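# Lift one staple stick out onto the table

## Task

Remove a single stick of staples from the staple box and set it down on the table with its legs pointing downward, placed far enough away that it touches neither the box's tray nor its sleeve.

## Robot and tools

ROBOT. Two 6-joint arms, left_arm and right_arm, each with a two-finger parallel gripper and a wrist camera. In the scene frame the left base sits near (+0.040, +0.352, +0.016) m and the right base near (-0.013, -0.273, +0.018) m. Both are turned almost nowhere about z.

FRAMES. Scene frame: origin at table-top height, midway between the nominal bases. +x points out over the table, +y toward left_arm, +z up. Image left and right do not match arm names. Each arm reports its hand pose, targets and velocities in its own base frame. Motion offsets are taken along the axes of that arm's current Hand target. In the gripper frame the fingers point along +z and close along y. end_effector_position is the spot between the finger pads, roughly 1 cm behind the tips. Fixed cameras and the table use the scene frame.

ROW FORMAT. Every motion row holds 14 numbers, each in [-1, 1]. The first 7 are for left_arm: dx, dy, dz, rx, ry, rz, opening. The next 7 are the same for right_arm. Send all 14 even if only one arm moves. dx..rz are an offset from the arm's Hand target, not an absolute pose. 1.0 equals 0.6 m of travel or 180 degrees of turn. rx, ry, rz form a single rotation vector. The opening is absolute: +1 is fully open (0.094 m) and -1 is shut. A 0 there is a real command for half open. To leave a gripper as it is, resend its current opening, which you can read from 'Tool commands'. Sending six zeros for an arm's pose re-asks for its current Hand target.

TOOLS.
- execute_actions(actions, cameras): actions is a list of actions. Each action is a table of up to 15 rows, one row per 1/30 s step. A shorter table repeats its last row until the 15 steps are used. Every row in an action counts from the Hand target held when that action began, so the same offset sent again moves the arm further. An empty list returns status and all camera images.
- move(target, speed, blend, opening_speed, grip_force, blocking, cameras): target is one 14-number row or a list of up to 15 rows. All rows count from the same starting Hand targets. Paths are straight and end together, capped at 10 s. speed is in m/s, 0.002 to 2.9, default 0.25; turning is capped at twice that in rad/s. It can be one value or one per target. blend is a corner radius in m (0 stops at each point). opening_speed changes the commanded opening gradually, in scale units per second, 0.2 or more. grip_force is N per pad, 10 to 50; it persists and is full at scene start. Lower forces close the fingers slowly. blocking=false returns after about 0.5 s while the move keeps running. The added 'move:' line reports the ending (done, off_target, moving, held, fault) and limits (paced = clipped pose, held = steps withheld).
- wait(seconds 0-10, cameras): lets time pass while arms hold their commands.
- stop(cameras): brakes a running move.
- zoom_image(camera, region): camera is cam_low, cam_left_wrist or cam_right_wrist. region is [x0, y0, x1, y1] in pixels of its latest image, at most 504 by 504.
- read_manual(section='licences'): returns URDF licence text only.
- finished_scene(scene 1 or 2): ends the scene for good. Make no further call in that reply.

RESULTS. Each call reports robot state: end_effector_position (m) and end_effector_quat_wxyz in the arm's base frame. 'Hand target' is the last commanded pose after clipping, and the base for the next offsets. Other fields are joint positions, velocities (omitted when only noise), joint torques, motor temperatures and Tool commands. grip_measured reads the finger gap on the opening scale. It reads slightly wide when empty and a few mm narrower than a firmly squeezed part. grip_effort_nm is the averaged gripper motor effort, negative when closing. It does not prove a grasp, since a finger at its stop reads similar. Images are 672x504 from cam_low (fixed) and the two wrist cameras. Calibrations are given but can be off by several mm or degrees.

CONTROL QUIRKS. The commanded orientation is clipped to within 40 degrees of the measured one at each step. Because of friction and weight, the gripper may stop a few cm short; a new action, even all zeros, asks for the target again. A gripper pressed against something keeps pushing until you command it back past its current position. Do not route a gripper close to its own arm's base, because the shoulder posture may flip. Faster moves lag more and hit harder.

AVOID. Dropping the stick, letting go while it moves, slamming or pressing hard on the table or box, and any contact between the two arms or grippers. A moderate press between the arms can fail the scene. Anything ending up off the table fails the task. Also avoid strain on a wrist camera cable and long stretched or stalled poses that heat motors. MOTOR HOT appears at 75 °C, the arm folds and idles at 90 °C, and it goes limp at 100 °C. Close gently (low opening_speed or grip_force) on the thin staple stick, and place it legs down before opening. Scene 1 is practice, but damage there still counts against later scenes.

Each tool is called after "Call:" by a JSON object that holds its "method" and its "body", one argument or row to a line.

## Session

Call:
{"method": "execute_actions", "body": {
  "actions": []
}}

Call:
{"method": "zoom_image", "body": {
  "camera": "cam_low",
  "region": [340, 300, 540, 400]
}}

Scene clock: 0.00 s.
left_arm: end_effector_position=(+0.3784, +0.0179, +0.1464) grip_measured=+1.000 grip_effort_nm=n/a end_effector_quat_wxyz=(+0.685, -0.065, +0.724, +0.046) | right_arm: end_effector_position=(+0.3816, +0.0175, +0.1496) grip_measured=+1.000 grip_effort_nm=n/a end_effector_quat_wxyz=(+0.699, -0.033, +0.714, +0.023)
Joint positions: left_arm=[-0.056 1.535 0.22 1.258 -0.213 -0.034 0.094] | right_arm=[0.011 1.582 0.216 1.345 -0.068 -0.015 0.094]
Joint velocities: within noise
Joint torques (N m): no reading
Motor temperatures (°C): left_arm=[21 25 28 22 24 22 20] | right_arm=[23 25 29 23 22 22 19]
Heat: left arm: 28 °C; right arm: 29 °C.
Hand target: left_arm +0.3789, +0.0179, +0.1462; +0.684, -0.065, +0.725, +0.046 | right_arm +0.3818, +0.0175, +0.1467; +0.695, -0.033, +0.718, +0.023
Tool commands: left_gripper/opening=+1.0 right_gripper/opening=+1.0
camera_calibration:
cam_left_wrist: T_world_to_cam=[[0.158917, -0.987156, 0.016357, -0.0451763], [-0.464563, -0.089386, -0.881017, 0.346502], [0.871164, 0.13241, -0.472802, -0.171979], [0, 0, 0, 1]] pos_world=[0.317973, 0.00914815, 0.224701]
cam_right_wrist: T_world_to_cam=[[0.0813909, -0.996565, 0.0153102, -0.0133729], [-0.428199, -0.0488346, -0.902364, 0.339611], [0.900012, 0.0668885, -0.430702, -0.192055], [0, 0, 0, 1]] pos_world=[0.319362, 0.0161041, 0.223939]

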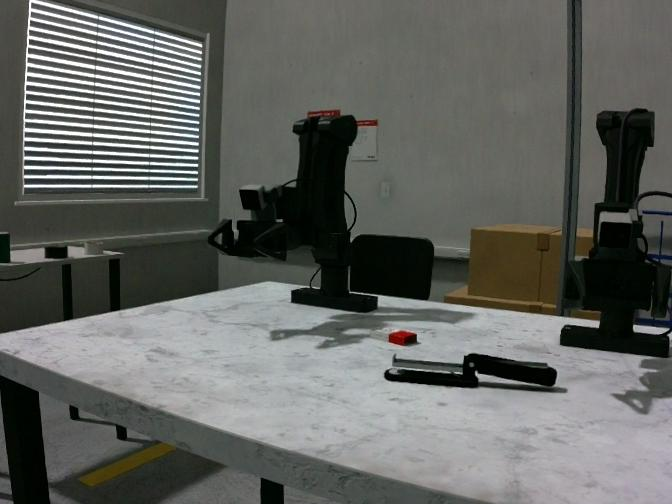

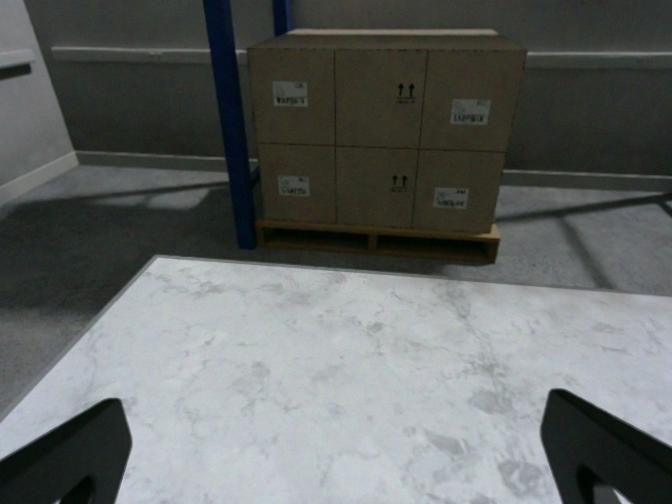

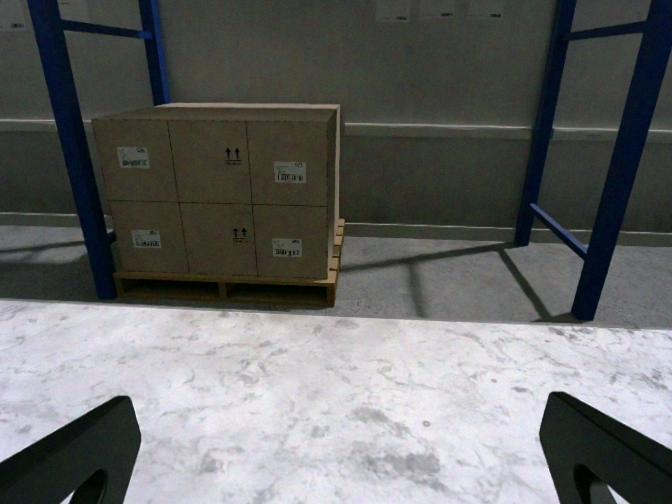

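Scaled by 2.520 from the camera's 672x504 image, which has a finer 960x720 frame.

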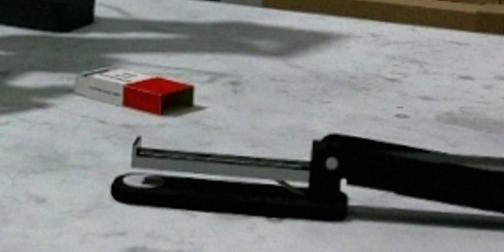

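Call:
{"method": "zoom_image", "body": {
  "camera": "cam_low",
  "region": [360, 315, 430, 355]
}}

Scaled by 7.200 from the camera's 672x504 image, which has a finer 960x720 frame.

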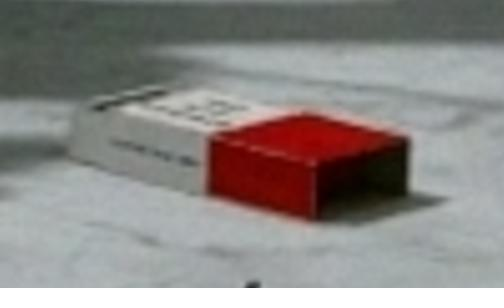

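Call:
{"method": "move", "body": {
  "target": [
    [0.0242, -0.3942, -0.3638, 0.5746, 0.1727, 0.2945, 0.5, 0.0247, 0.2297, 0.0078, -0.2246, 0.5013, 0.0384, -0.6],
    [0.1637, -0.5253, -0.4140, 0.5746, 0.1727, 0.2945, 0.5, 0.0247, 0.2297, 0.0078, -0.2246, 0.5013, 0.0384, -0.6]
  ],
  "cameras": ["cam_low", "cam_left_wrist"],
  "speed": 0.35,
  "blend": [0.05, 0],
  "grip_force": [20, 20]
}}

Scene clock: 68.30 s.
left_arm: end_effector_position=(+0.1828, -0.3379, +0.0786) grip_measured=+0.502 grip_effort_nm=-0.13 end_effector_quat_wxyz=(+0.221, +0.747, +0.567, -0.267) | right_arm: end_effector_position=(+0.3709, +0.1503, +0.1349) grip_measured=-0.599 grip_effort_nm=-0.10 end_effector_quat_wxyz=(-0.047, -0.209, +0.946, +0.243)
Joint positions: left_arm=[-0.822 1.668 1.01 -0.467 0.569 0.888 0.071] | right_arm=[0.17 2.174 2.04 -1.565 -0.486 -0.296 0.019]
Joint torques (N m): left_arm=[-0.36 -7.16 4.92 0.97 0.38 -0.1] | right_arm=[0.35 -9.42 9.03 -0.22 -0.46 -0.14]
Motor temperatures (°C): left_arm=[21 26 30 27 24 22 20] | right_arm=[23 25 30 28 22 22 19]
Heat: left arm: 30 °C; right arm: 30 °C.
Hand target: left_arm +0.1783, -0.3351, +0.0699; +0.209, +0.744, +0.574, -0.270 | right_arm +0.3751, +0.1550, +0.1299; -0.059, -0.215, +0.942, +0.252
Off the commanded pose: left_arm 0.010 m, 2 deg | right_arm 0.008 m, 2 deg.
joint sent to its limit (right arm) — joint 4 (wrist pitch), lower limit. The joint targets still meet the commanded pose.
grip_force (N): 20, 20
move: done
camera_calibration:
cam_left_wrist: T_world_to_cam=[[-0.964637, 0.26148, -0.0332256, 0.266896], [0.260684, 0.92778, -0.266962, 0.326961], [-0.0389791, -0.266183, -0.963134, 0.0837561], [0, 0, 0, 1]] pos_world=[0.175489, -0.350842, 0.176822]
Images, in order (width x height): cam_low 672x504, cam_left_wrist 672x504.

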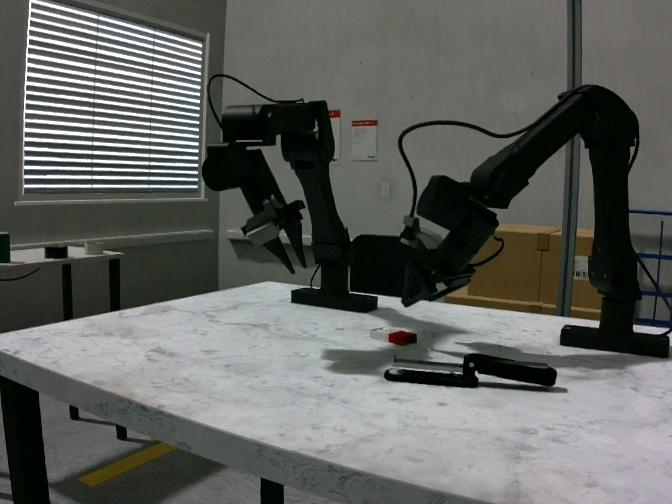

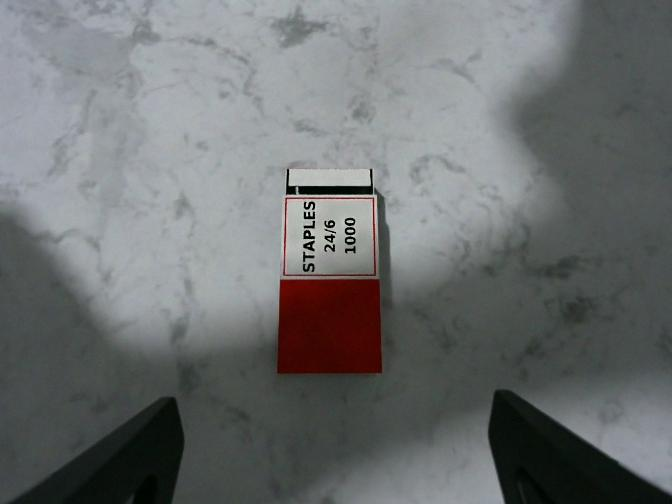

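Call:
{"method": "move", "body": {
  "target": [
    [0.0246, 0.0047, 0.078, 0, 0, 0, 0.3, 0, 0, 0, 0, 0, 0, -0.6],
    [0.0308, 0.0047, 0.1003, 0, 0, 0, 0.3, 0, 0, 0, 0, 0, 0, -0.6],
    [0.0308, 0.0047, 0.1003, 0, 0, 0, -0.4, 0, 0, 0, 0, 0, 0, -0.6]
  ],
  "cameras": ["cam_low", "cam_left_wrist"],
  "speed": [0.15, 0.05, 0.05],
  "blend": [0.01, 0, 0]
}}

Call:
{"method": "zoom_image", "body": {
  "camera": "cam_low",
  "region": [340, 270, 480, 370]
}}

Scene clock: 89.43 s.
left_arm: end_effector_position=(+0.1828, -0.3641, +0.0260) grip_measured=-0.398 grip_effort_nm=-0.13 end_effector_quat_wxyz=(+0.229, +0.745, +0.567, -0.267) | right_arm: end_effector_position=(+0.3709, +0.1503, +0.1349) grip_measured=-0.599 grip_effort_nm=-0.10 end_effector_quat_wxyz=(-0.047, -0.209, +0.946, +0.243)
Joint positions: left_arm=[-0.877 1.83 0.953 -0.2 0.544 0.825 0.028] | right_arm=[0.17 2.174 2.04 -1.565 -0.486 -0.296 0.019]
Joint torques (N m): left_arm=[-0.66 -7.3 4.22 1.09 0.35 -0.05] | right_arm=[0.36 -9.4 9.02 -0.22 -0.46 -0.14]
Heat: left arm: 29 °C; right arm: 31 °C.
Hand target: left_arm +0.1748, -0.3595, +0.0118; +0.209, +0.744, +0.574, -0.271 | right_arm +0.3751, +0.1550, +0.1299; -0.059, -0.215, +0.942, +0.252
Off the commanded pose: left_arm 0.017 m, 2 deg | right_arm 0.008 m, 2 deg.
joint sent to its limit (right arm) — joint 4 (wrist pitch), lower limit. The joint targets still meet the commanded pose.
grip_force (N): 20, 20
move: off_target (left_arm); blend cut to 0.0069 m at target 1; target 3's new opening was sent with left_arm's hand 0.017 m and 2 deg from that target
camera_calibration:
cam_left_wrist: T_world_to_cam=[[-0.965486, 0.256774, -0.0436419, 0.27077], [0.258655, 0.925582, -0.276399, 0.336986], [-0.0305779, -0.278147, -0.960052, 0.0201686], [0, 0, 0, 1]] pos_world=[0.174879, -0.375825, 0.124323]
Images, in order (width x height): cam_low 672x504, cam_left_wrist 672x504.

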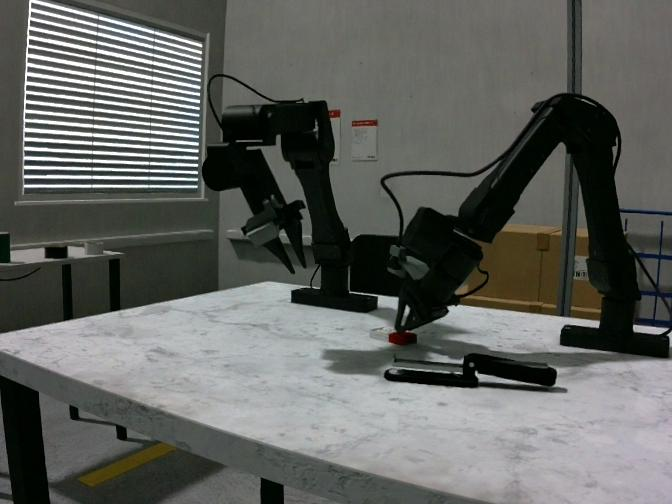

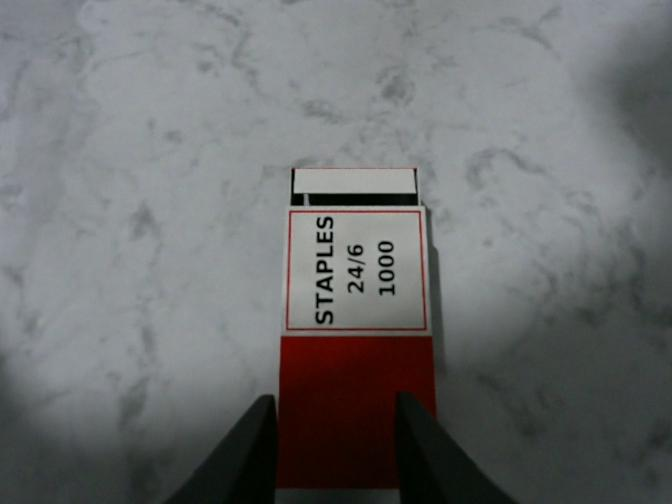

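Scaled by 3.600 from the camera's 672x504 image, which has a finer 960x720 frame.

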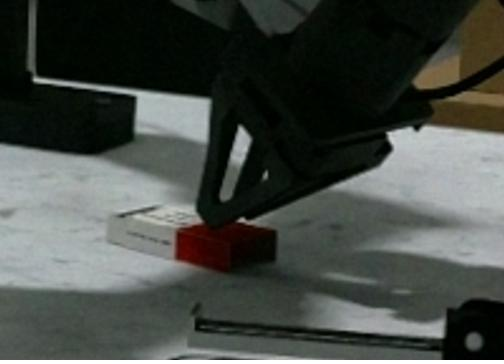

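Call:
{"method": "move", "body": {
  "target": [
    [0, 0, 0, 0, 0, 0, 0.3, 0, 0, 0, 0, 0, 0, -0.6],
    [0.0107, -0.009, 0.0128, 0, 0, 0, 0.3, 0, 0, 0, 0, 0, 0, -0.6],
    [0.0107, -0.009, 0.0128, 0, 0, 0, -0.4, 0, 0, 0, 0, 0, 0, -0.6]
  ],
  "cameras": ["cam_low", "cam_left_wrist"],
  "speed": 0.05
}}

Call:
{"method": "zoom_image", "body": {
  "camera": "cam_low",
  "region": [340, 270, 480, 370]
}}

Scene clock: 119.80 s.
left_arm: end_effector_position=(+0.1771, -0.3624, +0.0150) grip_measured=-0.187 grip_effort_nm=-0.48 end_effector_quat_wxyz=(+0.227, +0.745, +0.567, -0.267) | right_arm: end_effector_position=(+0.3709, +0.1503, +0.1349) grip_measured=-0.599 grip_effort_nm=-0.10 end_effector_quat_wxyz=(-0.047, -0.209, +0.946, +0.243)
Joint positions: left_arm=[-0.887 1.843 0.915 -0.146 0.54 0.814 0.038] | right_arm=[0.17 2.174 2.04 -1.565 -0.486 -0.296 0.019]
Joint torques (N m): left_arm=[-0.7 -7.17 4.46 1.03 0.34 -0.15] | right_arm=[0.35 -9.42 9.02 -0.22 -0.46 -0.14]
Heat: left arm: 28 °C; right arm: 32 °C.
Hand target: left_arm +0.1696, -0.3581, +0.0018; +0.209, +0.744, +0.574, -0.270 | right_arm +0.3751, +0.1550, +0.1299; -0.059, -0.215, +0.942, +0.252
Off the commanded pose: left_arm 0.016 m, 2 deg | right_arm 0.008 m, 2 deg.
joint sent to its limit (right arm) — joint 4 (wrist pitch), lower limit. The joint targets still meet the commanded pose.
grip_force (N): 20, 20
move: off_target (left_arm); target 3's new opening was sent with left_arm's hand 0.016 m and 2 deg from that target
camera_calibration:
cam_left_wrist: T_world_to_cam=[[-0.965473, 0.257199, -0.0413544, 0.264518], [0.25847, 0.925998, -0.275173, 0.334095], [-0.0324803, -0.276361, -0.960505, 0.0107753], [0, 0, 0, 1]] pos_world=[0.169381, -0.374428, 0.113223]
Images, in order (width x height): cam_low 672x504, cam_left_wrist 672x504.

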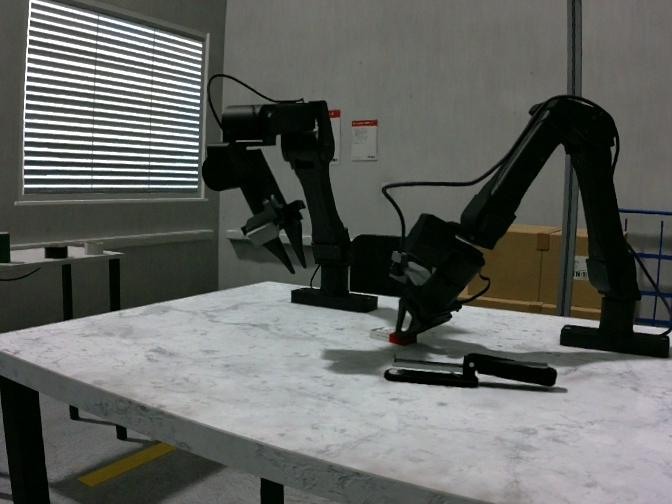

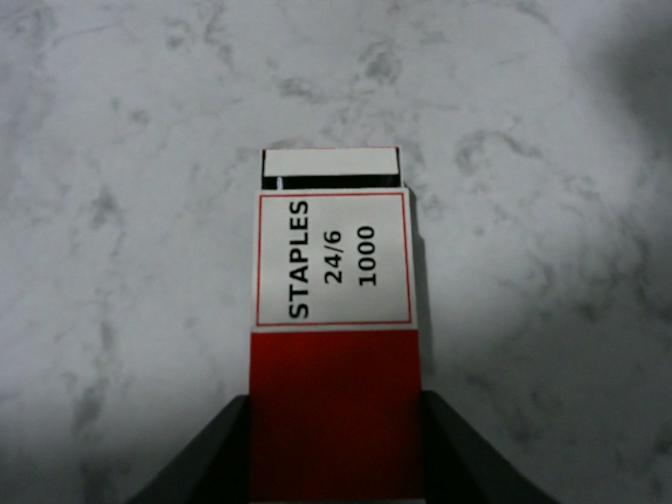

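Scaled by 3.600 from the camera's 672x504 image, which has a finer 960x720 frame.

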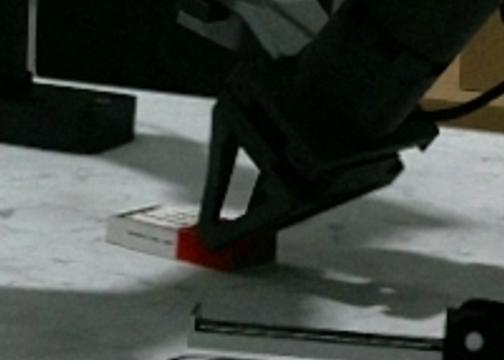

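Call:
{"method": "move", "body": {
  "target": [0.0624, 0.1578, -0.0589, -0.1428, 0, -0.1702, -0.4, -0.0088, 0.0445, 0.1507, 0, 0, 0, -0.66],
  "cameras": ["all"],
  "speed": 0.1
}}

Call:
{"method": "zoom_image", "body": {
  "camera": "cam_right_wrist",
  "region": [200, 180, 420, 360]
}}

Scene clock: 153.87 s.
left_arm: end_effector_position=(+0.2735, -0.3444, +0.0171) grip_measured=-0.189 grip_effort_nm=-0.51 end_effector_quat_wxyz=(+0.306, +0.514, +0.777, -0.197) | right_arm: end_effector_position=(+0.3485, +0.2140, +0.0671) grip_measured=-0.659 grip_effort_nm=-0.10 end_effector_quat_wxyz=(-0.065, -0.214, +0.944, +0.244)
Joint positions: left_arm=[-0.806 1.843 0.862 0.123 0.235 0.274 0.038] | right_arm=[0.334 2.174 1.768 -1.248 -0.504 -0.134 0.016]
Joint torques (N m): left_arm=[0.84 -8.61 4.92 1.06 -0.1 -0.14] | right_arm=[0.4 -11.79 5.98 0.14 -0.46 0.04]
Heat: left arm: 28 °C; right arm: 32 °C.
Hand target: left_arm +0.2742, -0.3325, +0.0048; +0.289, +0.503, +0.793, -0.183 | right_arm +0.3501, +0.2188, +0.0649; -0.059, -0.215, +0.942, +0.252
Off the commanded pose: left_arm 0.017 m, 3 deg | right_arm 0.005 m, 1 deg.
grip_force (N): 20, 20
move: off_target (left_arm)
camera_calibration:
cam_left_wrist: T_world_to_cam=[[-0.920133, -0.391404, -0.0125777, 0.116733], [-0.36947, 0.87832, -0.303392, 0.448814], [0.129796, -0.274513, -0.952783, -0.0229726], [0, 0, 0, 1]] pos_world=[0.276215, -0.354819, 0.115747]
cam_right_wrist: T_world_to_cam=[[0.372927, -0.788128, -0.489673, 0.0740371], [-0.726145, -0.576434, 0.374749, 0.391641], [-0.577615, 0.215819, -0.787263, 0.296114], [0, 0, 0, 1]] pos_world=[0.427817, 0.220199, 0.122606]

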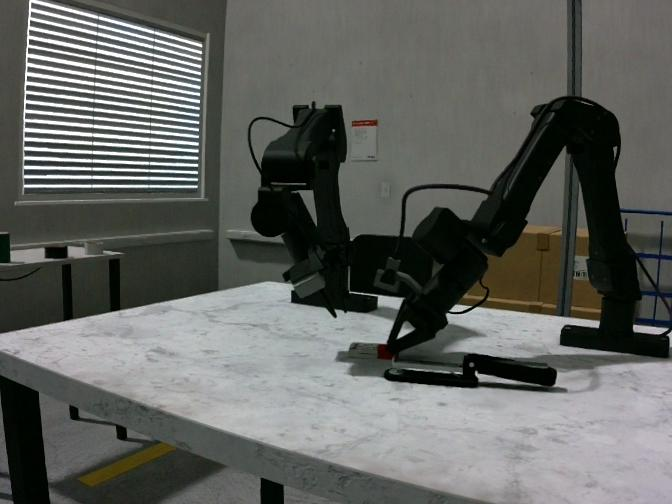

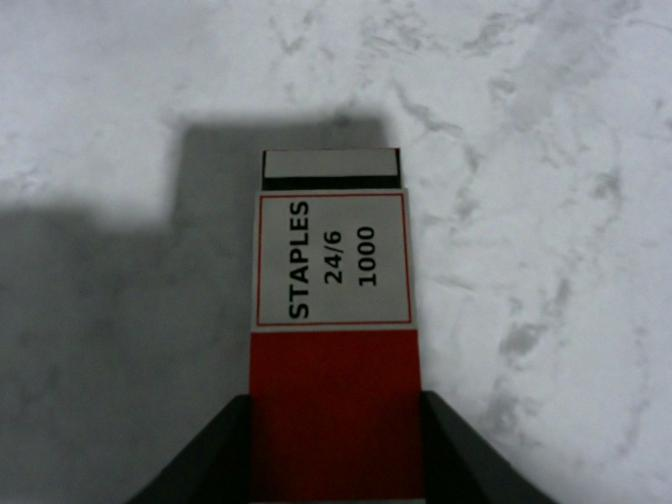

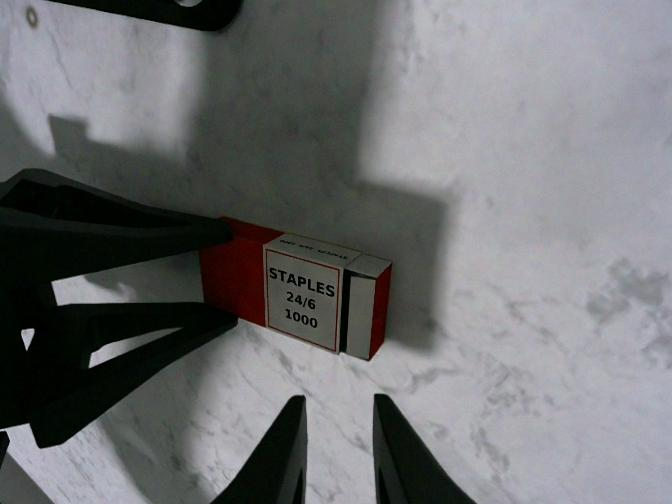

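Scaled by 2.291 from the camera's 672x504 image, which has a finer 960x720 frame.

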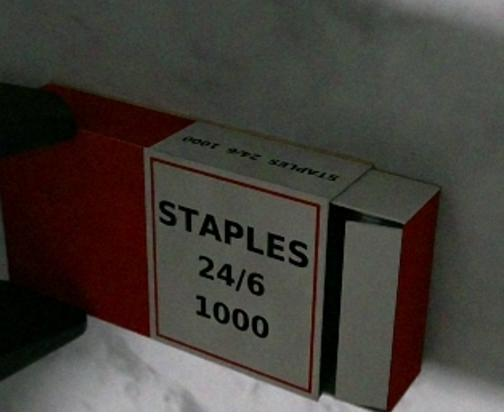

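Call:
{"method": "move", "body": {
  "target": [0, 0, 0, 0, 0, 0, -0.4, 0.015, -0.0158, 0.0695, 0, 0, 0, -0.66],
  "cameras": ["cam_low", "cam_right_wrist"],
  "speed": 0.1
}}

Call:
{"method": "zoom_image", "body": {
  "camera": "cam_right_wrist",
  "region": [240, 220, 440, 420]
}}

Call:
{"method": "zoom_image", "body": {
  "camera": "cam_low",
  "region": [280, 290, 440, 380]
}}

Scene clock: 207.67 s.
left_arm: end_effector_position=(+0.2736, -0.3443, +0.0170) grip_measured=-0.189 grip_effort_nm=-0.51 end_effector_quat_wxyz=(+0.306, +0.513, +0.777, -0.197) | right_arm: end_effector_position=(+0.3347, +0.2219, +0.0252) grip_measured=-0.659 grip_effort_nm=-0.11 end_effector_quat_wxyz=(-0.066, -0.214, +0.944, +0.244)
Joint positions: left_arm=[-0.806 1.843 0.862 0.123 0.235 0.273 0.038] | right_arm=[0.363 2.174 1.597 -1.063 -0.506 -0.101 0.016]
Joint torques (N m): left_arm=[0.84 -8.58 5.04 1.08 -0.05 -0.18] | right_arm=[0.28 -11.73 5.87 0.17 -0.46 0.03]
Heat: left arm: 29 °C; right arm: 30 °C.
Hand target: left_arm +0.2742, -0.3325, +0.0048; +0.289, +0.503, +0.794, -0.183 | right_arm +0.3365, +0.2262, +0.0241; -0.058, -0.215, +0.942, +0.252
Off the commanded pose: left_arm 0.017 m, 3 deg | right_arm 0.005 m, 1 deg.
grip_force (N): 20, 20
move: off_target (left_arm)
camera_calibration:
cam_right_wrist: T_world_to_cam=[[0.372534, -0.788154, -0.489931, 0.0650258], [-0.724678, -0.576848, 0.376947, 0.401391], [-0.579707, 0.214616, -0.786053, 0.254376], [0, 0, 0, 1]] pos_world=[0.414118, 0.228198, 0.0805079]
Images, in order (width x height): cam_low 672x504, cam_right_wrist 672x504.

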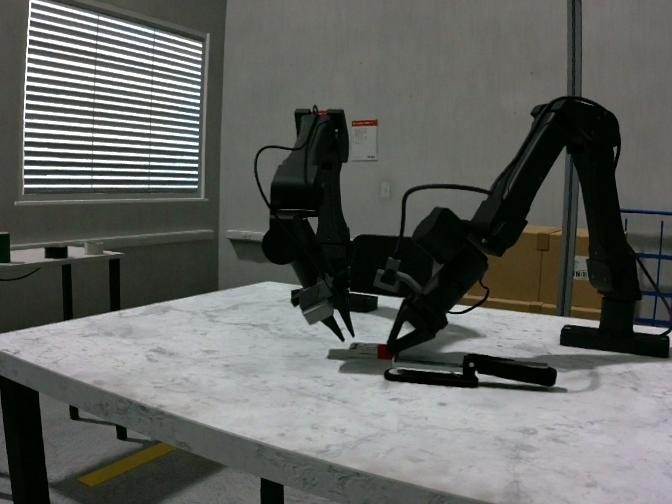

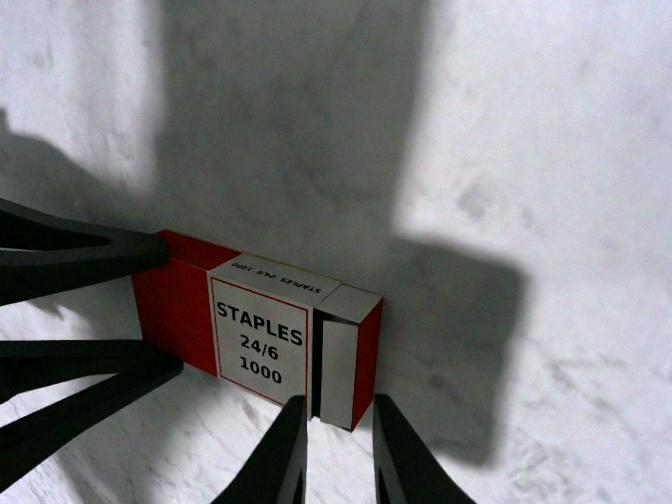

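Scaled by 2.520 from the camera's 672x504 image, which has a finer 960x720 frame.

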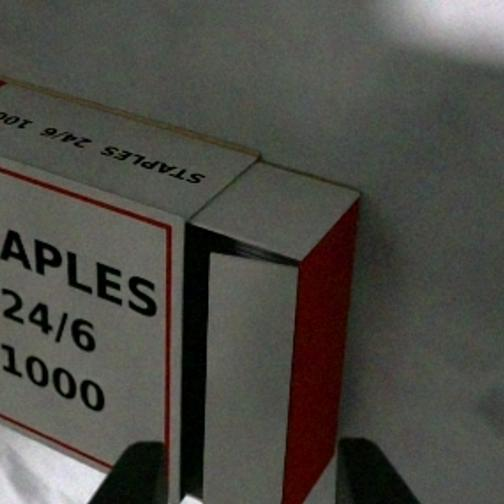

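Scaled by 3.150 from the camera's 672x504 image, which has a finer 960x720 frame.

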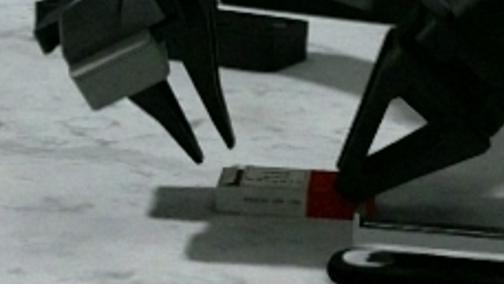

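Call:
{"method": "move", "body": {
  "target": [0,0,0,0,0,0,-0.4,0.006,0,0.024,0,0,0,-0.66],
  "speed": 0.06,
  "cameras": ["cam_right_wrist"]
}}

Scene clock: 240.50 s.
left_arm: end_effector_position=(+0.2736, -0.3443, +0.0170) grip_measured=-0.189 grip_effort_nm=-0.51 end_effector_quat_wxyz=(+0.306, +0.513, +0.777, -0.197) | right_arm: end_effector_position=(+0.3289, +0.2265, +0.0128) grip_measured=-0.659 grip_effort_nm=-0.10 end_effector_quat_wxyz=(-0.066, -0.213, +0.944, +0.244)
Joint positions: left_arm=[-0.806 1.843 0.862 0.123 0.235 0.273 0.038] | right_arm=[0.379 2.174 1.544 -1.001 -0.507 -0.081 0.016]
Joint torques (N m): left_arm=[0.99 -8.62 4.9 1.15 -0.13 -0.17] | right_arm=[0.39 -11.62 5.74 0.21 -0.46 0.04]
Heat: left arm: 30 °C; right arm: 30 °C.
Hand target: left_arm +0.2742, -0.3325, +0.0048; +0.289, +0.503, +0.794, -0.183 | right_arm +0.3300, +0.2310, +0.0116; -0.059, -0.215, +0.942, +0.252
Off the commanded pose: left_arm 0.017 m, 3 deg | right_arm 0.005 m, 1 deg.
grip_force (N): 20, 20
move: off_target (left_arm)
camera_calibration:
cam_right_wrist: T_world_to_cam=[[0.371857, -0.788677, -0.489602, 0.0650413], [-0.725718, -0.575866, 0.376447, 0.404522], [-0.57884, 0.215328, -0.786497, 0.239853], [0, 0, 0, 1]] pos_world=[0.408219, 0.2326, 0.068207]
Images, in order (width x height): cam_right_wrist 672x504.

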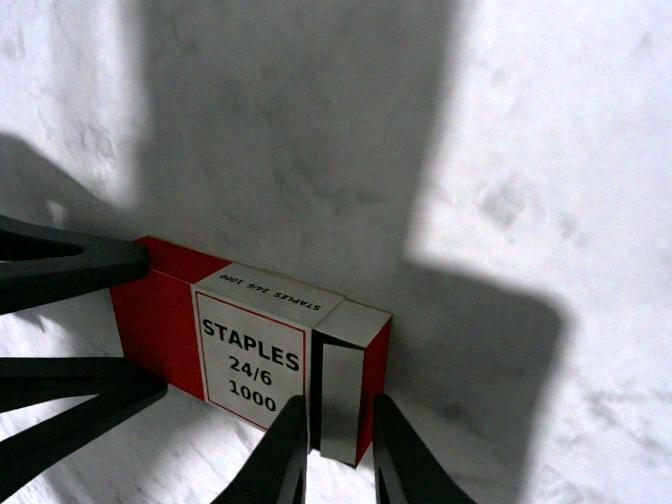

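Call:
{"method": "zoom_image", "body": {
  "camera": "cam_right_wrist",
  "region": [240, 280, 440, 480]
}}

Scaled by 2.520 from the camera's 672x504 image, which has a finer 960x720 frame.

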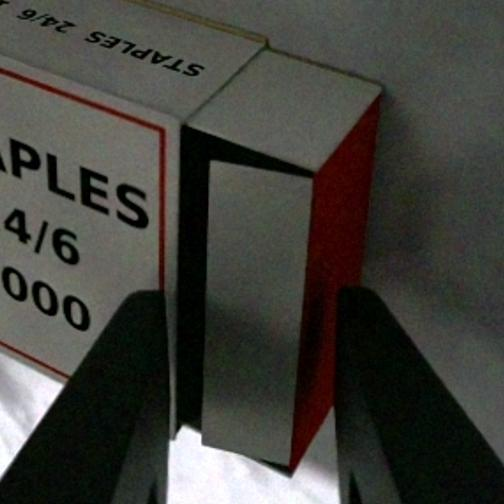

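Call:
{"method": "move", "body": {
  "target": [0,0,0,0,0,0,-0.4,0,-0.0202,-0.0117,0,0,0,-0.66],
  "speed": 0.06,
  "cameras": ["cam_right_wrist"]
}}

Scene clock: 258.83 s.
left_arm: end_effector_position=(+0.2736, -0.3443, +0.0170) grip_measured=-0.189 grip_effort_nm=-0.51 end_effector_quat_wxyz=(+0.306, +0.513, +0.777, -0.197) | right_arm: end_effector_position=(+0.3354, +0.2169, +0.0128) grip_measured=-0.659 grip_effort_nm=-0.10 end_effector_quat_wxyz=(-0.059, -0.211, +0.944, +0.245)
Joint positions: left_arm=[-0.806 1.843 0.862 0.123 0.235 0.273 0.038] | right_arm=[0.35 2.174 1.544 -1 -0.507 -0.105 0.016]
Joint torques (N m): left_arm=[0.84 -8.49 4.78 1.12 -0.13 -0.17] | right_arm=[-0.16 -10.97 6.87 -0.04 -0.44 -0.15]
Heat: left arm: 30 °C; right arm: 30 °C.
Hand target: left_arm +0.2742, -0.3325, +0.0048; +0.289, +0.503, +0.794, -0.183 | right_arm +0.3361, +0.2184, +0.0116; -0.059, -0.215, +0.942, +0.252
Off the commanded pose: left_arm 0.017 m, 3 deg | right_arm 0.002 m, 1 deg.
grip_force (N): 20, 20
move: off_target (left_arm)
camera_calibration:
cam_right_wrist: T_world_to_cam=[[0.370797, -0.788957, -0.489955, 0.0554959], [-0.734357, -0.572036, 0.365368, 0.405989], [-0.568532, 0.224325, -0.791486, 0.240368], [0, 0, 0, 1]] pos_world=[0.41422, 0.222104, 0.0691025]
Images, in order (width x height): cam_right_wrist 672x504.

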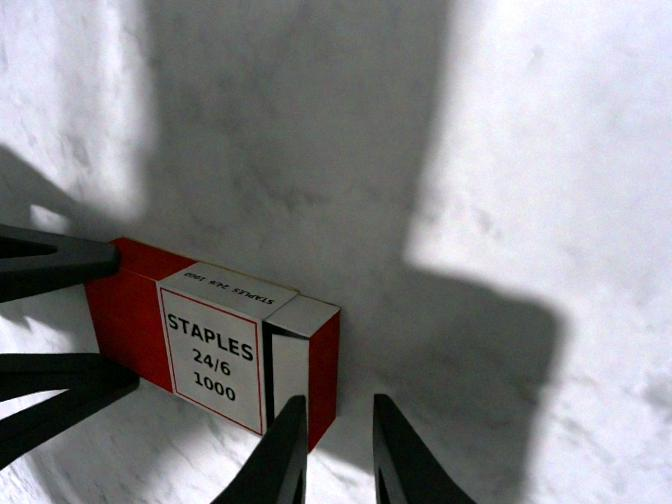

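Call:
{"method": "move", "body": {
  "target": [
    [0,0,0,0,0,0,-0.4,0,0.0101,0.0058,0,0,0,-0.66],
    [0,0,0,0,0,0,-0.4,0,0.0101,0.0191,0,0,0,-0.66]
  ],
  "speed": 0.06,
  "blend": [0.004,0],
  "cameras": ["cam_right_wrist"]
}}

Scene clock: 283.93 s.
left_arm: end_effector_position=(+0.2736, -0.3443, +0.0170) grip_measured=-0.189 grip_effort_nm=-0.51 end_effector_quat_wxyz=(+0.306, +0.513, +0.777, -0.197) | right_arm: end_effector_position=(+0.3311, +0.2245, +0.0104) grip_measured=-0.659 grip_effort_nm=-0.10 end_effector_quat_wxyz=(-0.060, -0.215, +0.943, +0.245)
Joint positions: left_arm=[-0.806 1.843 0.862 0.123 0.235 0.273 0.038] | right_arm=[0.373 2.174 1.534 -0.983 -0.507 -0.09 0.016]
Joint torques (N m): left_arm=[1.03 -8.47 4.88 1.1 -0.15 -0.15] | right_arm=[0.32 -10.71 5.72 0.19 -0.45 0.03]
Heat: left arm: 30 °C; right arm: 30 °C.
Hand target: left_arm +0.2742, -0.3325, +0.0048; +0.289, +0.503, +0.794, -0.183 | right_arm +0.3314, +0.2283, +0.0047; -0.059, -0.215, +0.942, +0.252
Off the commanded pose: left_arm 0.017 m, 3 deg | right_arm 0.007 m, 1 deg.
grip_force (N): 20, 20
move: off_target (left_arm); blend cut to 0.0035 m at target 1
camera_calibration:
cam_right_wrist: T_world_to_cam=[[0.377841, -0.786046, -0.489252, 0.0589334], [-0.729304, -0.57822, 0.365757, 0.407827], [-0.570397, 0.218615, -0.791741, 0.23623], [0, 0, 0, 1]] pos_world=[0.409907, 0.230494, 0.0667011]
Images, in order (width x height): cam_right_wrist 672x504.

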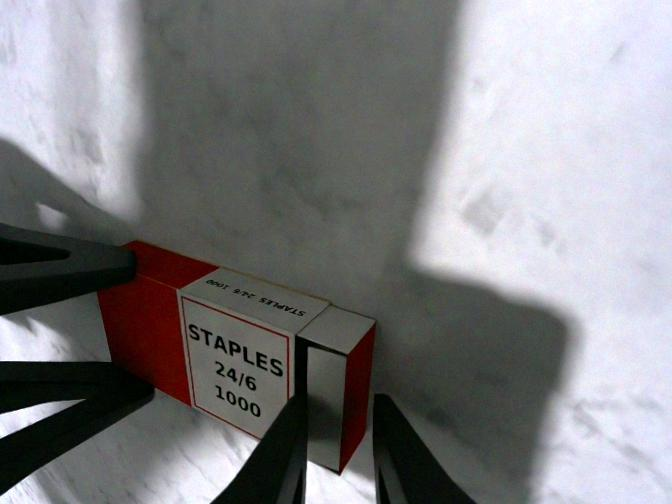

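Call:
{"method": "zoom_image", "body": {
  "camera": "cam_right_wrist",
  "region": [240, 300, 420, 480]
}}

Scaled by 2.800 from the camera's 672x504 image, which has a finer 960x720 frame.

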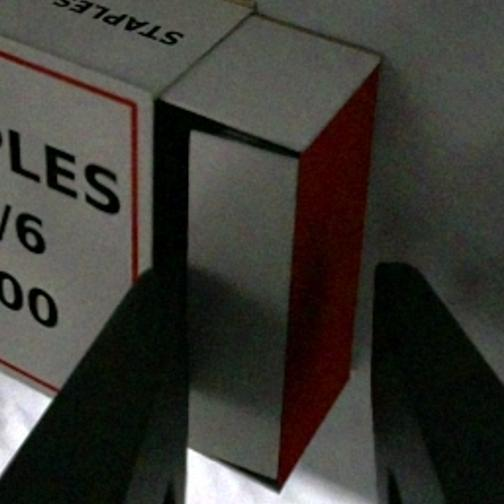

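Call:
{"method": "move", "body": {
  "target": [
    [0,0,0,0,0,0,-0.4,0,0,0.014,0,0,0,-0.66],
    [0,0,0,0,0,0,-0.4,0,-0.0231,0.0007,0,0,0,-0.66]
  ],
  "speed": 0.05,
  "cameras": ["cam_right_wrist"]
}}

Scene clock: 299.07 s.
left_arm: end_effector_position=(+0.2737, -0.3443, +0.0171) grip_measured=-0.189 grip_effort_nm=-0.51 end_effector_quat_wxyz=(+0.306, +0.513, +0.777, -0.197) | right_arm: end_effector_position=(+0.3375, +0.2166, +0.0064) grip_measured=-0.659 grip_effort_nm=-0.10 end_effector_quat_wxyz=(-0.049, -0.213, +0.944, +0.247)
Joint positions: left_arm=[-0.806 1.843 0.862 0.124 0.234 0.273 0.038] | right_arm=[0.348 2.174 1.518 -0.955 -0.507 -0.107 0.016]
Joint torques (N m): left_arm=[1.13 -8.55 4.89 1.11 -0.05 -0.18] | right_arm=[-0.1 -9.35 6.99 0 -0.43 -0.13]
Heat: left arm: 30 °C; right arm: 30 °C.
Hand target: left_arm +0.2743, -0.3325, +0.0049; +0.289, +0.503, +0.794, -0.183 | right_arm +0.3365, +0.2177, -0.0026; -0.059, -0.215, +0.942, +0.252
Off the commanded pose: left_arm 0.017 m, 3 deg | right_arm 0.009 m, 1 deg.
grip_force (N): 20, 20
move: off_target (left_arm)
camera_calibration:
cam_right_wrist: T_world_to_cam=[[0.379479, -0.785621, -0.488667, 0.047704], [-0.741435, -0.574159, 0.347296, 0.412744], [-0.553416, 0.230523, -0.800368, 0.230174], [0, 0, 0, 1]] pos_world=[0.415303, 0.221397, 0.0641912]
Images, in order (width x height): cam_right_wrist 672x504.

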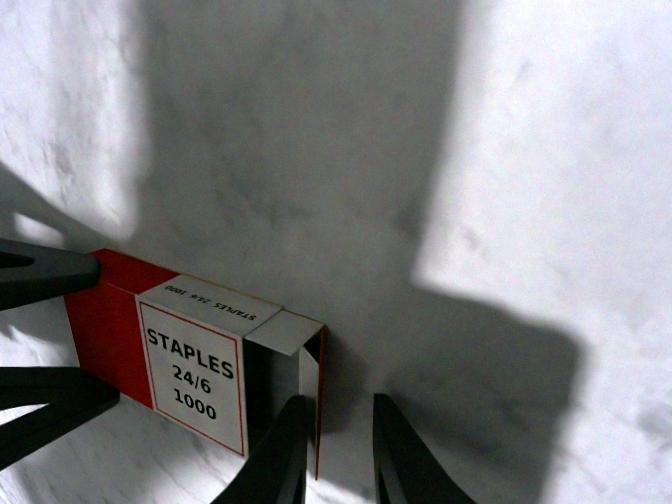

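Call:
{"method": "move", "body": {
  "target": [0,0,0,0,0,0,-0.4,0,-0.0206,-0.0042,0,0,0,-0.66],
  "speed": 0.05,
  "cameras": ["cam_right_wrist"]
}}

Scene clock: 312.23 s.
left_arm: end_effector_position=(+0.2737, -0.3443, +0.0171) grip_measured=-0.189 grip_effort_nm=-0.51 end_effector_quat_wxyz=(+0.306, +0.513, +0.777, -0.197) | right_arm: end_effector_position=(+0.3420, +0.2067, +0.0031) grip_measured=-0.659 grip_effort_nm=-0.10 end_effector_quat_wxyz=(-0.047, -0.215, +0.943, +0.248)
Joint positions: left_arm=[-0.806 1.843 0.862 0.124 0.234 0.273 0.038] | right_arm=[0.32 2.183 1.518 -0.957 -0.508 -0.141 0.016]
Joint torques (N m): left_arm=[1.17 -8.58 5.14 1.1 -0.14 -0.17] | right_arm=[-0.24 -8.92 7.68 -0.08 -0.4 -0.16]
Heat: left arm: 30 °C; right arm: 30 °C.
Hand target: left_arm +0.2743, -0.3325, +0.0049; +0.289, +0.503, +0.794, -0.183 | right_arm +0.3417, +0.2069, -0.0065; -0.058, -0.215, +0.942, +0.252
Off the commanded pose: left_arm 0.017 m, 3 deg | right_arm 0.010 m, 1 deg.
grip_force (N): 20, 20
move: off_target (left_arm)
camera_calibration:
cam_right_wrist: T_world_to_cam=[[0.382444, -0.783175, -0.490278, 0.0350947], [-0.74208, -0.576488, 0.342023, 0.412144], [-0.550503, 0.233021, -0.801653, 0.230834], [0, 0, 0, 1]] pos_world=[0.419497, 0.211292, 0.0612923]
Images, in order (width x height): cam_right_wrist 672x504.

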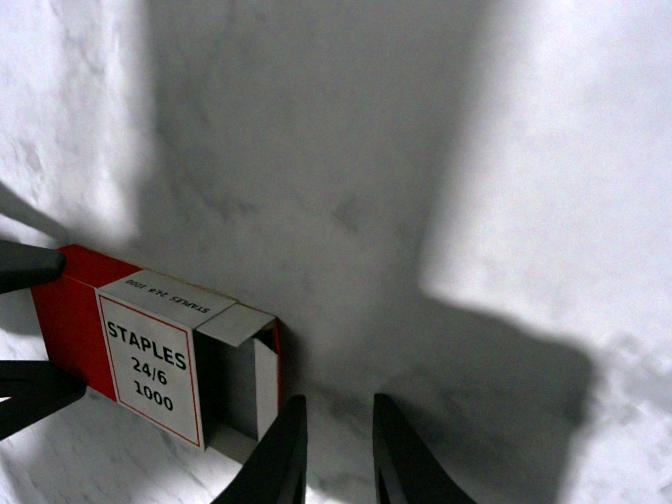

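Call:
{"method": "zoom_image", "body": {
  "camera": "cam_right_wrist",
  "region": [160, 290, 340, 470]
}}

Scaled by 2.800 from the camera's 672x504 image, which has a finer 960x720 frame.

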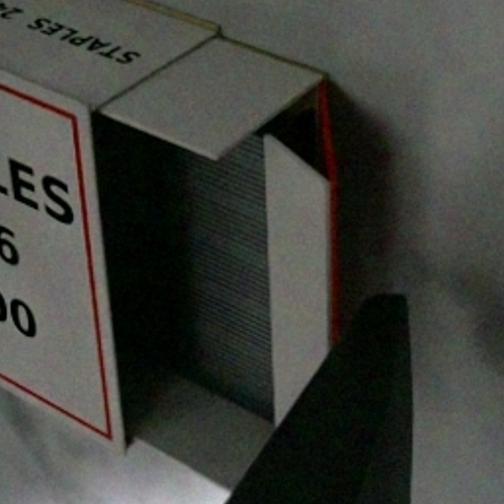

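Call:
{"method": "move", "body": {
  "target": [
    [0,0,0,0,0,0,-0.4,0,0.01,-0.0173,0,0,0,-0.66],
    [0,0,0,0,0,0,-0.4,0,0.0324,-0.0044,0,0,0,-0.66],
    [0,0,0,0,0,0,-0.4,0,0.0224,0.0129,0,0,0,-0.66]
  ],
  "speed": 0.06,
  "blend": [0.003,0.0,0],
  "cameras": ["cam_right_wrist"]
}}

Scene clock: 345.27 s.
left_arm: end_effector_position=(+0.2741, -0.3440, +0.0170) grip_measured=-0.189 grip_effort_nm=-0.51 end_effector_quat_wxyz=(+0.306, +0.513, +0.778, -0.196) | right_arm: end_effector_position=(+0.3377, +0.2173, +0.0052) grip_measured=-0.659 grip_effort_nm=-0.09 end_effector_quat_wxyz=(-0.052, -0.216, +0.943, +0.247)
Joint positions: left_arm=[-0.806 1.843 0.862 0.124 0.233 0.273 0.038] | right_arm=[0.349 2.183 1.527 -0.962 -0.508 -0.113 0.016]
Joint torques (N m): left_arm=[0.96 -8.29 5.12 1.06 -0.1 -0.12] | right_arm=[0.58 -9.78 5.37 0.23 -0.43 0.03]
Heat: left arm: 30 °C; right arm: 31 °C.
Hand target: left_arm +0.2743, -0.3325, +0.0048; +0.289, +0.503, +0.794, -0.183 | right_arm +0.3350, +0.2209, -0.0064; -0.058, -0.215, +0.942, +0.252
Off the commanded pose: left_arm 0.017 m, 3 deg | right_arm 0.013 m, 1 deg.
grip_force (N): 20, 20
move: off_target (left_arm, right_arm)
camera_calibration:
cam_right_wrist: T_world_to_cam=[[0.382244, -0.78354, -0.489852, 0.0461438], [-0.73647, -0.578497, 0.350646, 0.412875], [-0.558123, 0.226729, -0.798181, 0.231608], [0, 0, 0, 1]] pos_world=[0.415698, 0.222491, 0.0626954]
Images, in order (width x height): cam_right_wrist 672x504.

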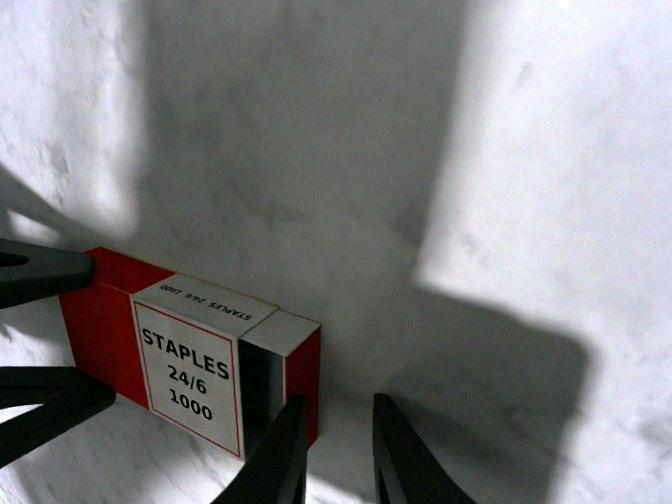

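Call:
{"method": "zoom_image", "body": {
  "camera": "cam_right_wrist",
  "region": [200, 290, 380, 470]
}}

Scaled by 2.800 from the camera's 672x504 image, which has a finer 960x720 frame.

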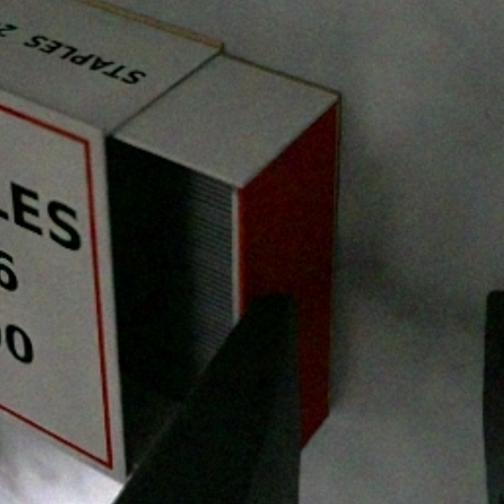

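Call:
{"method": "move", "body": {
  "target": [
    [0,0,0,0,0,0,-0.4,0,0.01,-0.0173,0,0,0,-0.66],
    [0,0,0,0,0,0,-0.4,0,0.0179,-0.0128,0,0,0,-0.66]
  ],
  "speed": 0.06,
  "blend": [0.003,0],
  "cameras": ["cam_right_wrist"]
}}

Scene clock: 362.40 s.
left_arm: end_effector_position=(+0.2741, -0.3440, +0.0170) grip_measured=-0.189 grip_effort_nm=-0.51 end_effector_quat_wxyz=(+0.306, +0.513, +0.778, -0.196) | right_arm: end_effector_position=(+0.3368, +0.2178, +0.0045) grip_measured=-0.659 grip_effort_nm=-0.09 end_effector_quat_wxyz=(-0.055, -0.211, +0.945, +0.242)
Joint positions: left_arm=[-0.806 1.843 0.862 0.124 0.233 0.273 0.038] | right_arm=[0.354 2.183 1.527 -0.963 -0.5 -0.097 0.016]
Joint torques (N m): left_arm=[1.06 -8.5 4.74 1.13 -0.01 -0.14] | right_arm=[1.37 -11.41 6.61 -0.05 -0.53 0.04]
Heat: left arm: 30 °C; right arm: 30 °C.
Hand target: left_arm +0.2743, -0.3325, +0.0048; +0.289, +0.503, +0.794, -0.183 | right_arm +0.3325, +0.2259, +0.0056; -0.059, -0.215, +0.942, +0.252
Off the commanded pose: left_arm 0.017 m, 3 deg | right_arm 0.009 m, 1 deg.
grip_force (N): 20, 20
move: off_target (left_arm); blend cut to 0.0027 m at target 1
camera_calibration:
cam_right_wrist: T_world_to_cam=[[0.373242, -0.792099, -0.48298, 0.0514905], [-0.739479, -0.568386, 0.360705, 0.411438], [-0.560233, 0.222523, -0.797886, 0.232017], [0, 0, 0, 1]] pos_world=[0.415015, 0.223012, 0.0615847]
Images, in order (width x height): cam_right_wrist 672x504.

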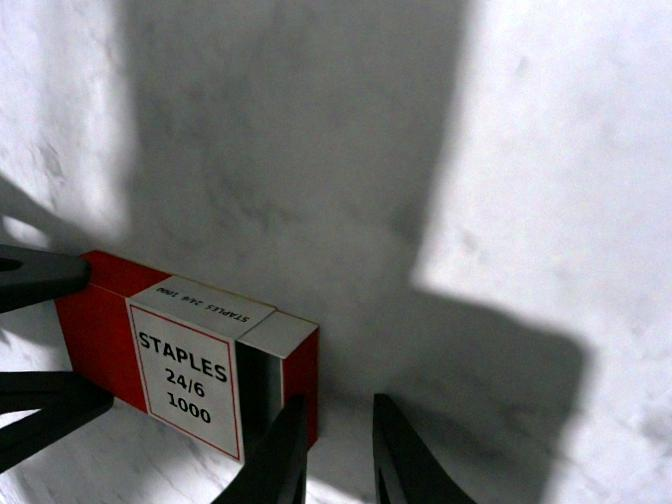

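Call:
{"method": "move", "body": {
  "target": [0,0,0,0,0,0,-0.4,0,0.0208,-0.0361,0,0,0,-0.66],
  "speed": 0.08,
  "cameras": ["cam_right_wrist"]
}}

Scene clock: 369.67 s.
left_arm: end_effector_position=(+0.2741, -0.3440, +0.0170) grip_measured=-0.189 grip_effort_nm=-0.51 end_effector_quat_wxyz=(+0.306, +0.513, +0.778, -0.196) | right_arm: end_effector_position=(+0.3251, +0.2191, +0.0120) grip_measured=-0.659 grip_effort_nm=-0.09 end_effector_quat_wxyz=(-0.082, -0.209, +0.944, +0.241)
Joint positions: left_arm=[-0.806 1.843 0.862 0.124 0.233 0.273 0.038] | right_arm=[0.366 2.183 1.554 -1.042 -0.506 -0.096 0.016]
Joint torques (N m): left_arm=[1.11 -8.46 5 1.1 -0.09 -0.12] | right_arm=[0.29 -14.35 8.35 -0.18 -0.46 0.01]
Heat: left arm: 30 °C; right arm: 30 °C.
Hand target: left_arm +0.2743, -0.3325, +0.0048; +0.289, +0.503, +0.794, -0.183 | right_arm +0.3326, +0.2258, +0.0306; -0.058, -0.215, +0.942, +0.252
Off the commanded pose: left_arm 0.017 m, 3 deg | right_arm 0.021 m, 3 deg.
grip_force (N): 20, 20
move: off_target (left_arm, right_arm)
camera_calibration:
cam_right_wrist: T_world_to_cam=[[0.35614, -0.794871, -0.491269, 0.0667714], [-0.713616, -0.570768, 0.406172, 0.39245], [-0.603255, 0.205924, -0.770506, 0.24844], [0, 0, 0, 1]] pos_world=[0.406152, 0.225913, 0.064825]
Images, in order (width x height): cam_right_wrist 672x504.

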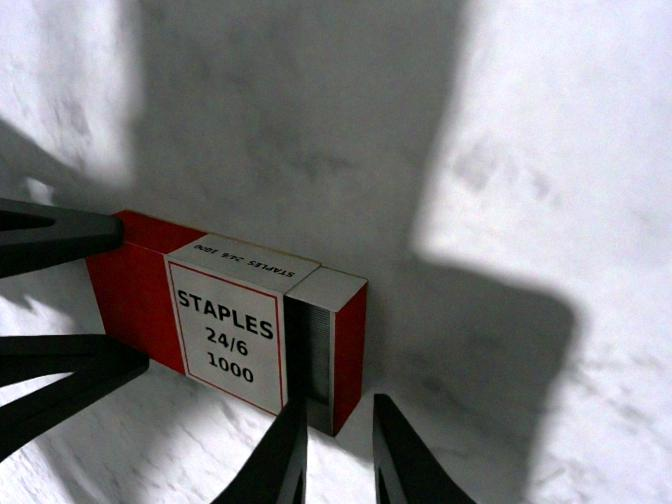

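Call:
{"method": "move", "body": {
  "target": [0,0,0,0,0,0,-0.4,0,-0.0308,0.0534,0,0,0,-0.66],
  "speed": 0.07,
  "cameras": ["cam_right_wrist"]
}}

Scene clock: 392.57 s.
left_arm: end_effector_position=(+0.2741, -0.3440, +0.0170) grip_measured=-0.189 grip_effort_nm=-0.51 end_effector_quat_wxyz=(+0.306, +0.513, +0.778, -0.196) | right_arm: end_effector_position=(+0.3331, +0.2225, +0.0031) grip_measured=-0.659 grip_effort_nm=-0.09 end_effector_quat_wxyz=(-0.056, -0.216, +0.943, +0.246)
Joint positions: left_arm=[-0.806 1.843 0.862 0.124 0.233 0.273 0.038] | right_arm=[0.366 2.183 1.518 -0.953 -0.508 -0.096 0.016]
Joint torques (N m): left_arm=[0.91 -8.43 5 1.09 -0.07 -0.13] | right_arm=[0.29 -10 5.67 0.25 -0.43 0.02]
Motor temperatures (°C): left_arm=[21 30 27 25 24 22 21] | right_arm=[23 30 31 24 23 22 19]
Heat: left arm: 30 °C; right arm: 31 °C.
Hand target: left_arm +0.2743, -0.3325, +0.0048; +0.289, +0.503, +0.794, -0.183 | right_arm +0.3327, +0.2258, -0.0064; -0.058, -0.215, +0.942, +0.252
Off the commanded pose: left_arm 0.017 m, 3 deg | right_arm 0.010 m, 1 deg.
grip_force (N): 20, 20
move: off_target (left_arm)
camera_calibration:
cam_right_wrist: T_world_to_cam=[[0.380355, -0.78463, -0.489578, 0.0519035], [-0.732646, -0.578691, 0.358255, 0.412043], [-0.564412, 0.222423, -0.794964, 0.229198], [0, 0, 0, 1]] pos_world=[0.411502, 0.228192, 0.0599983]
Images, in order (width x height): cam_right_wrist 672x504.

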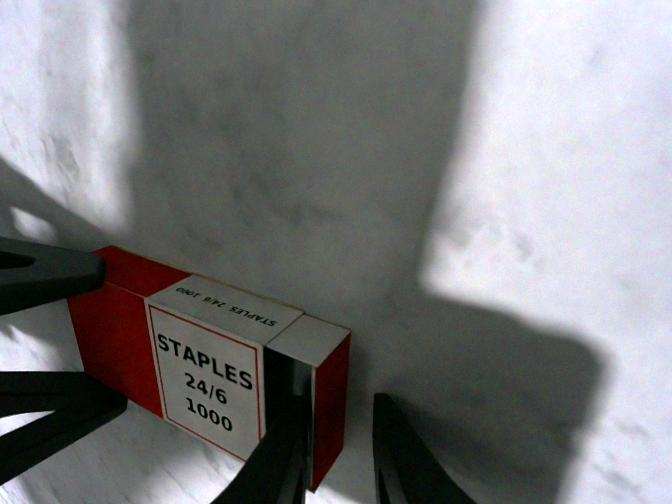

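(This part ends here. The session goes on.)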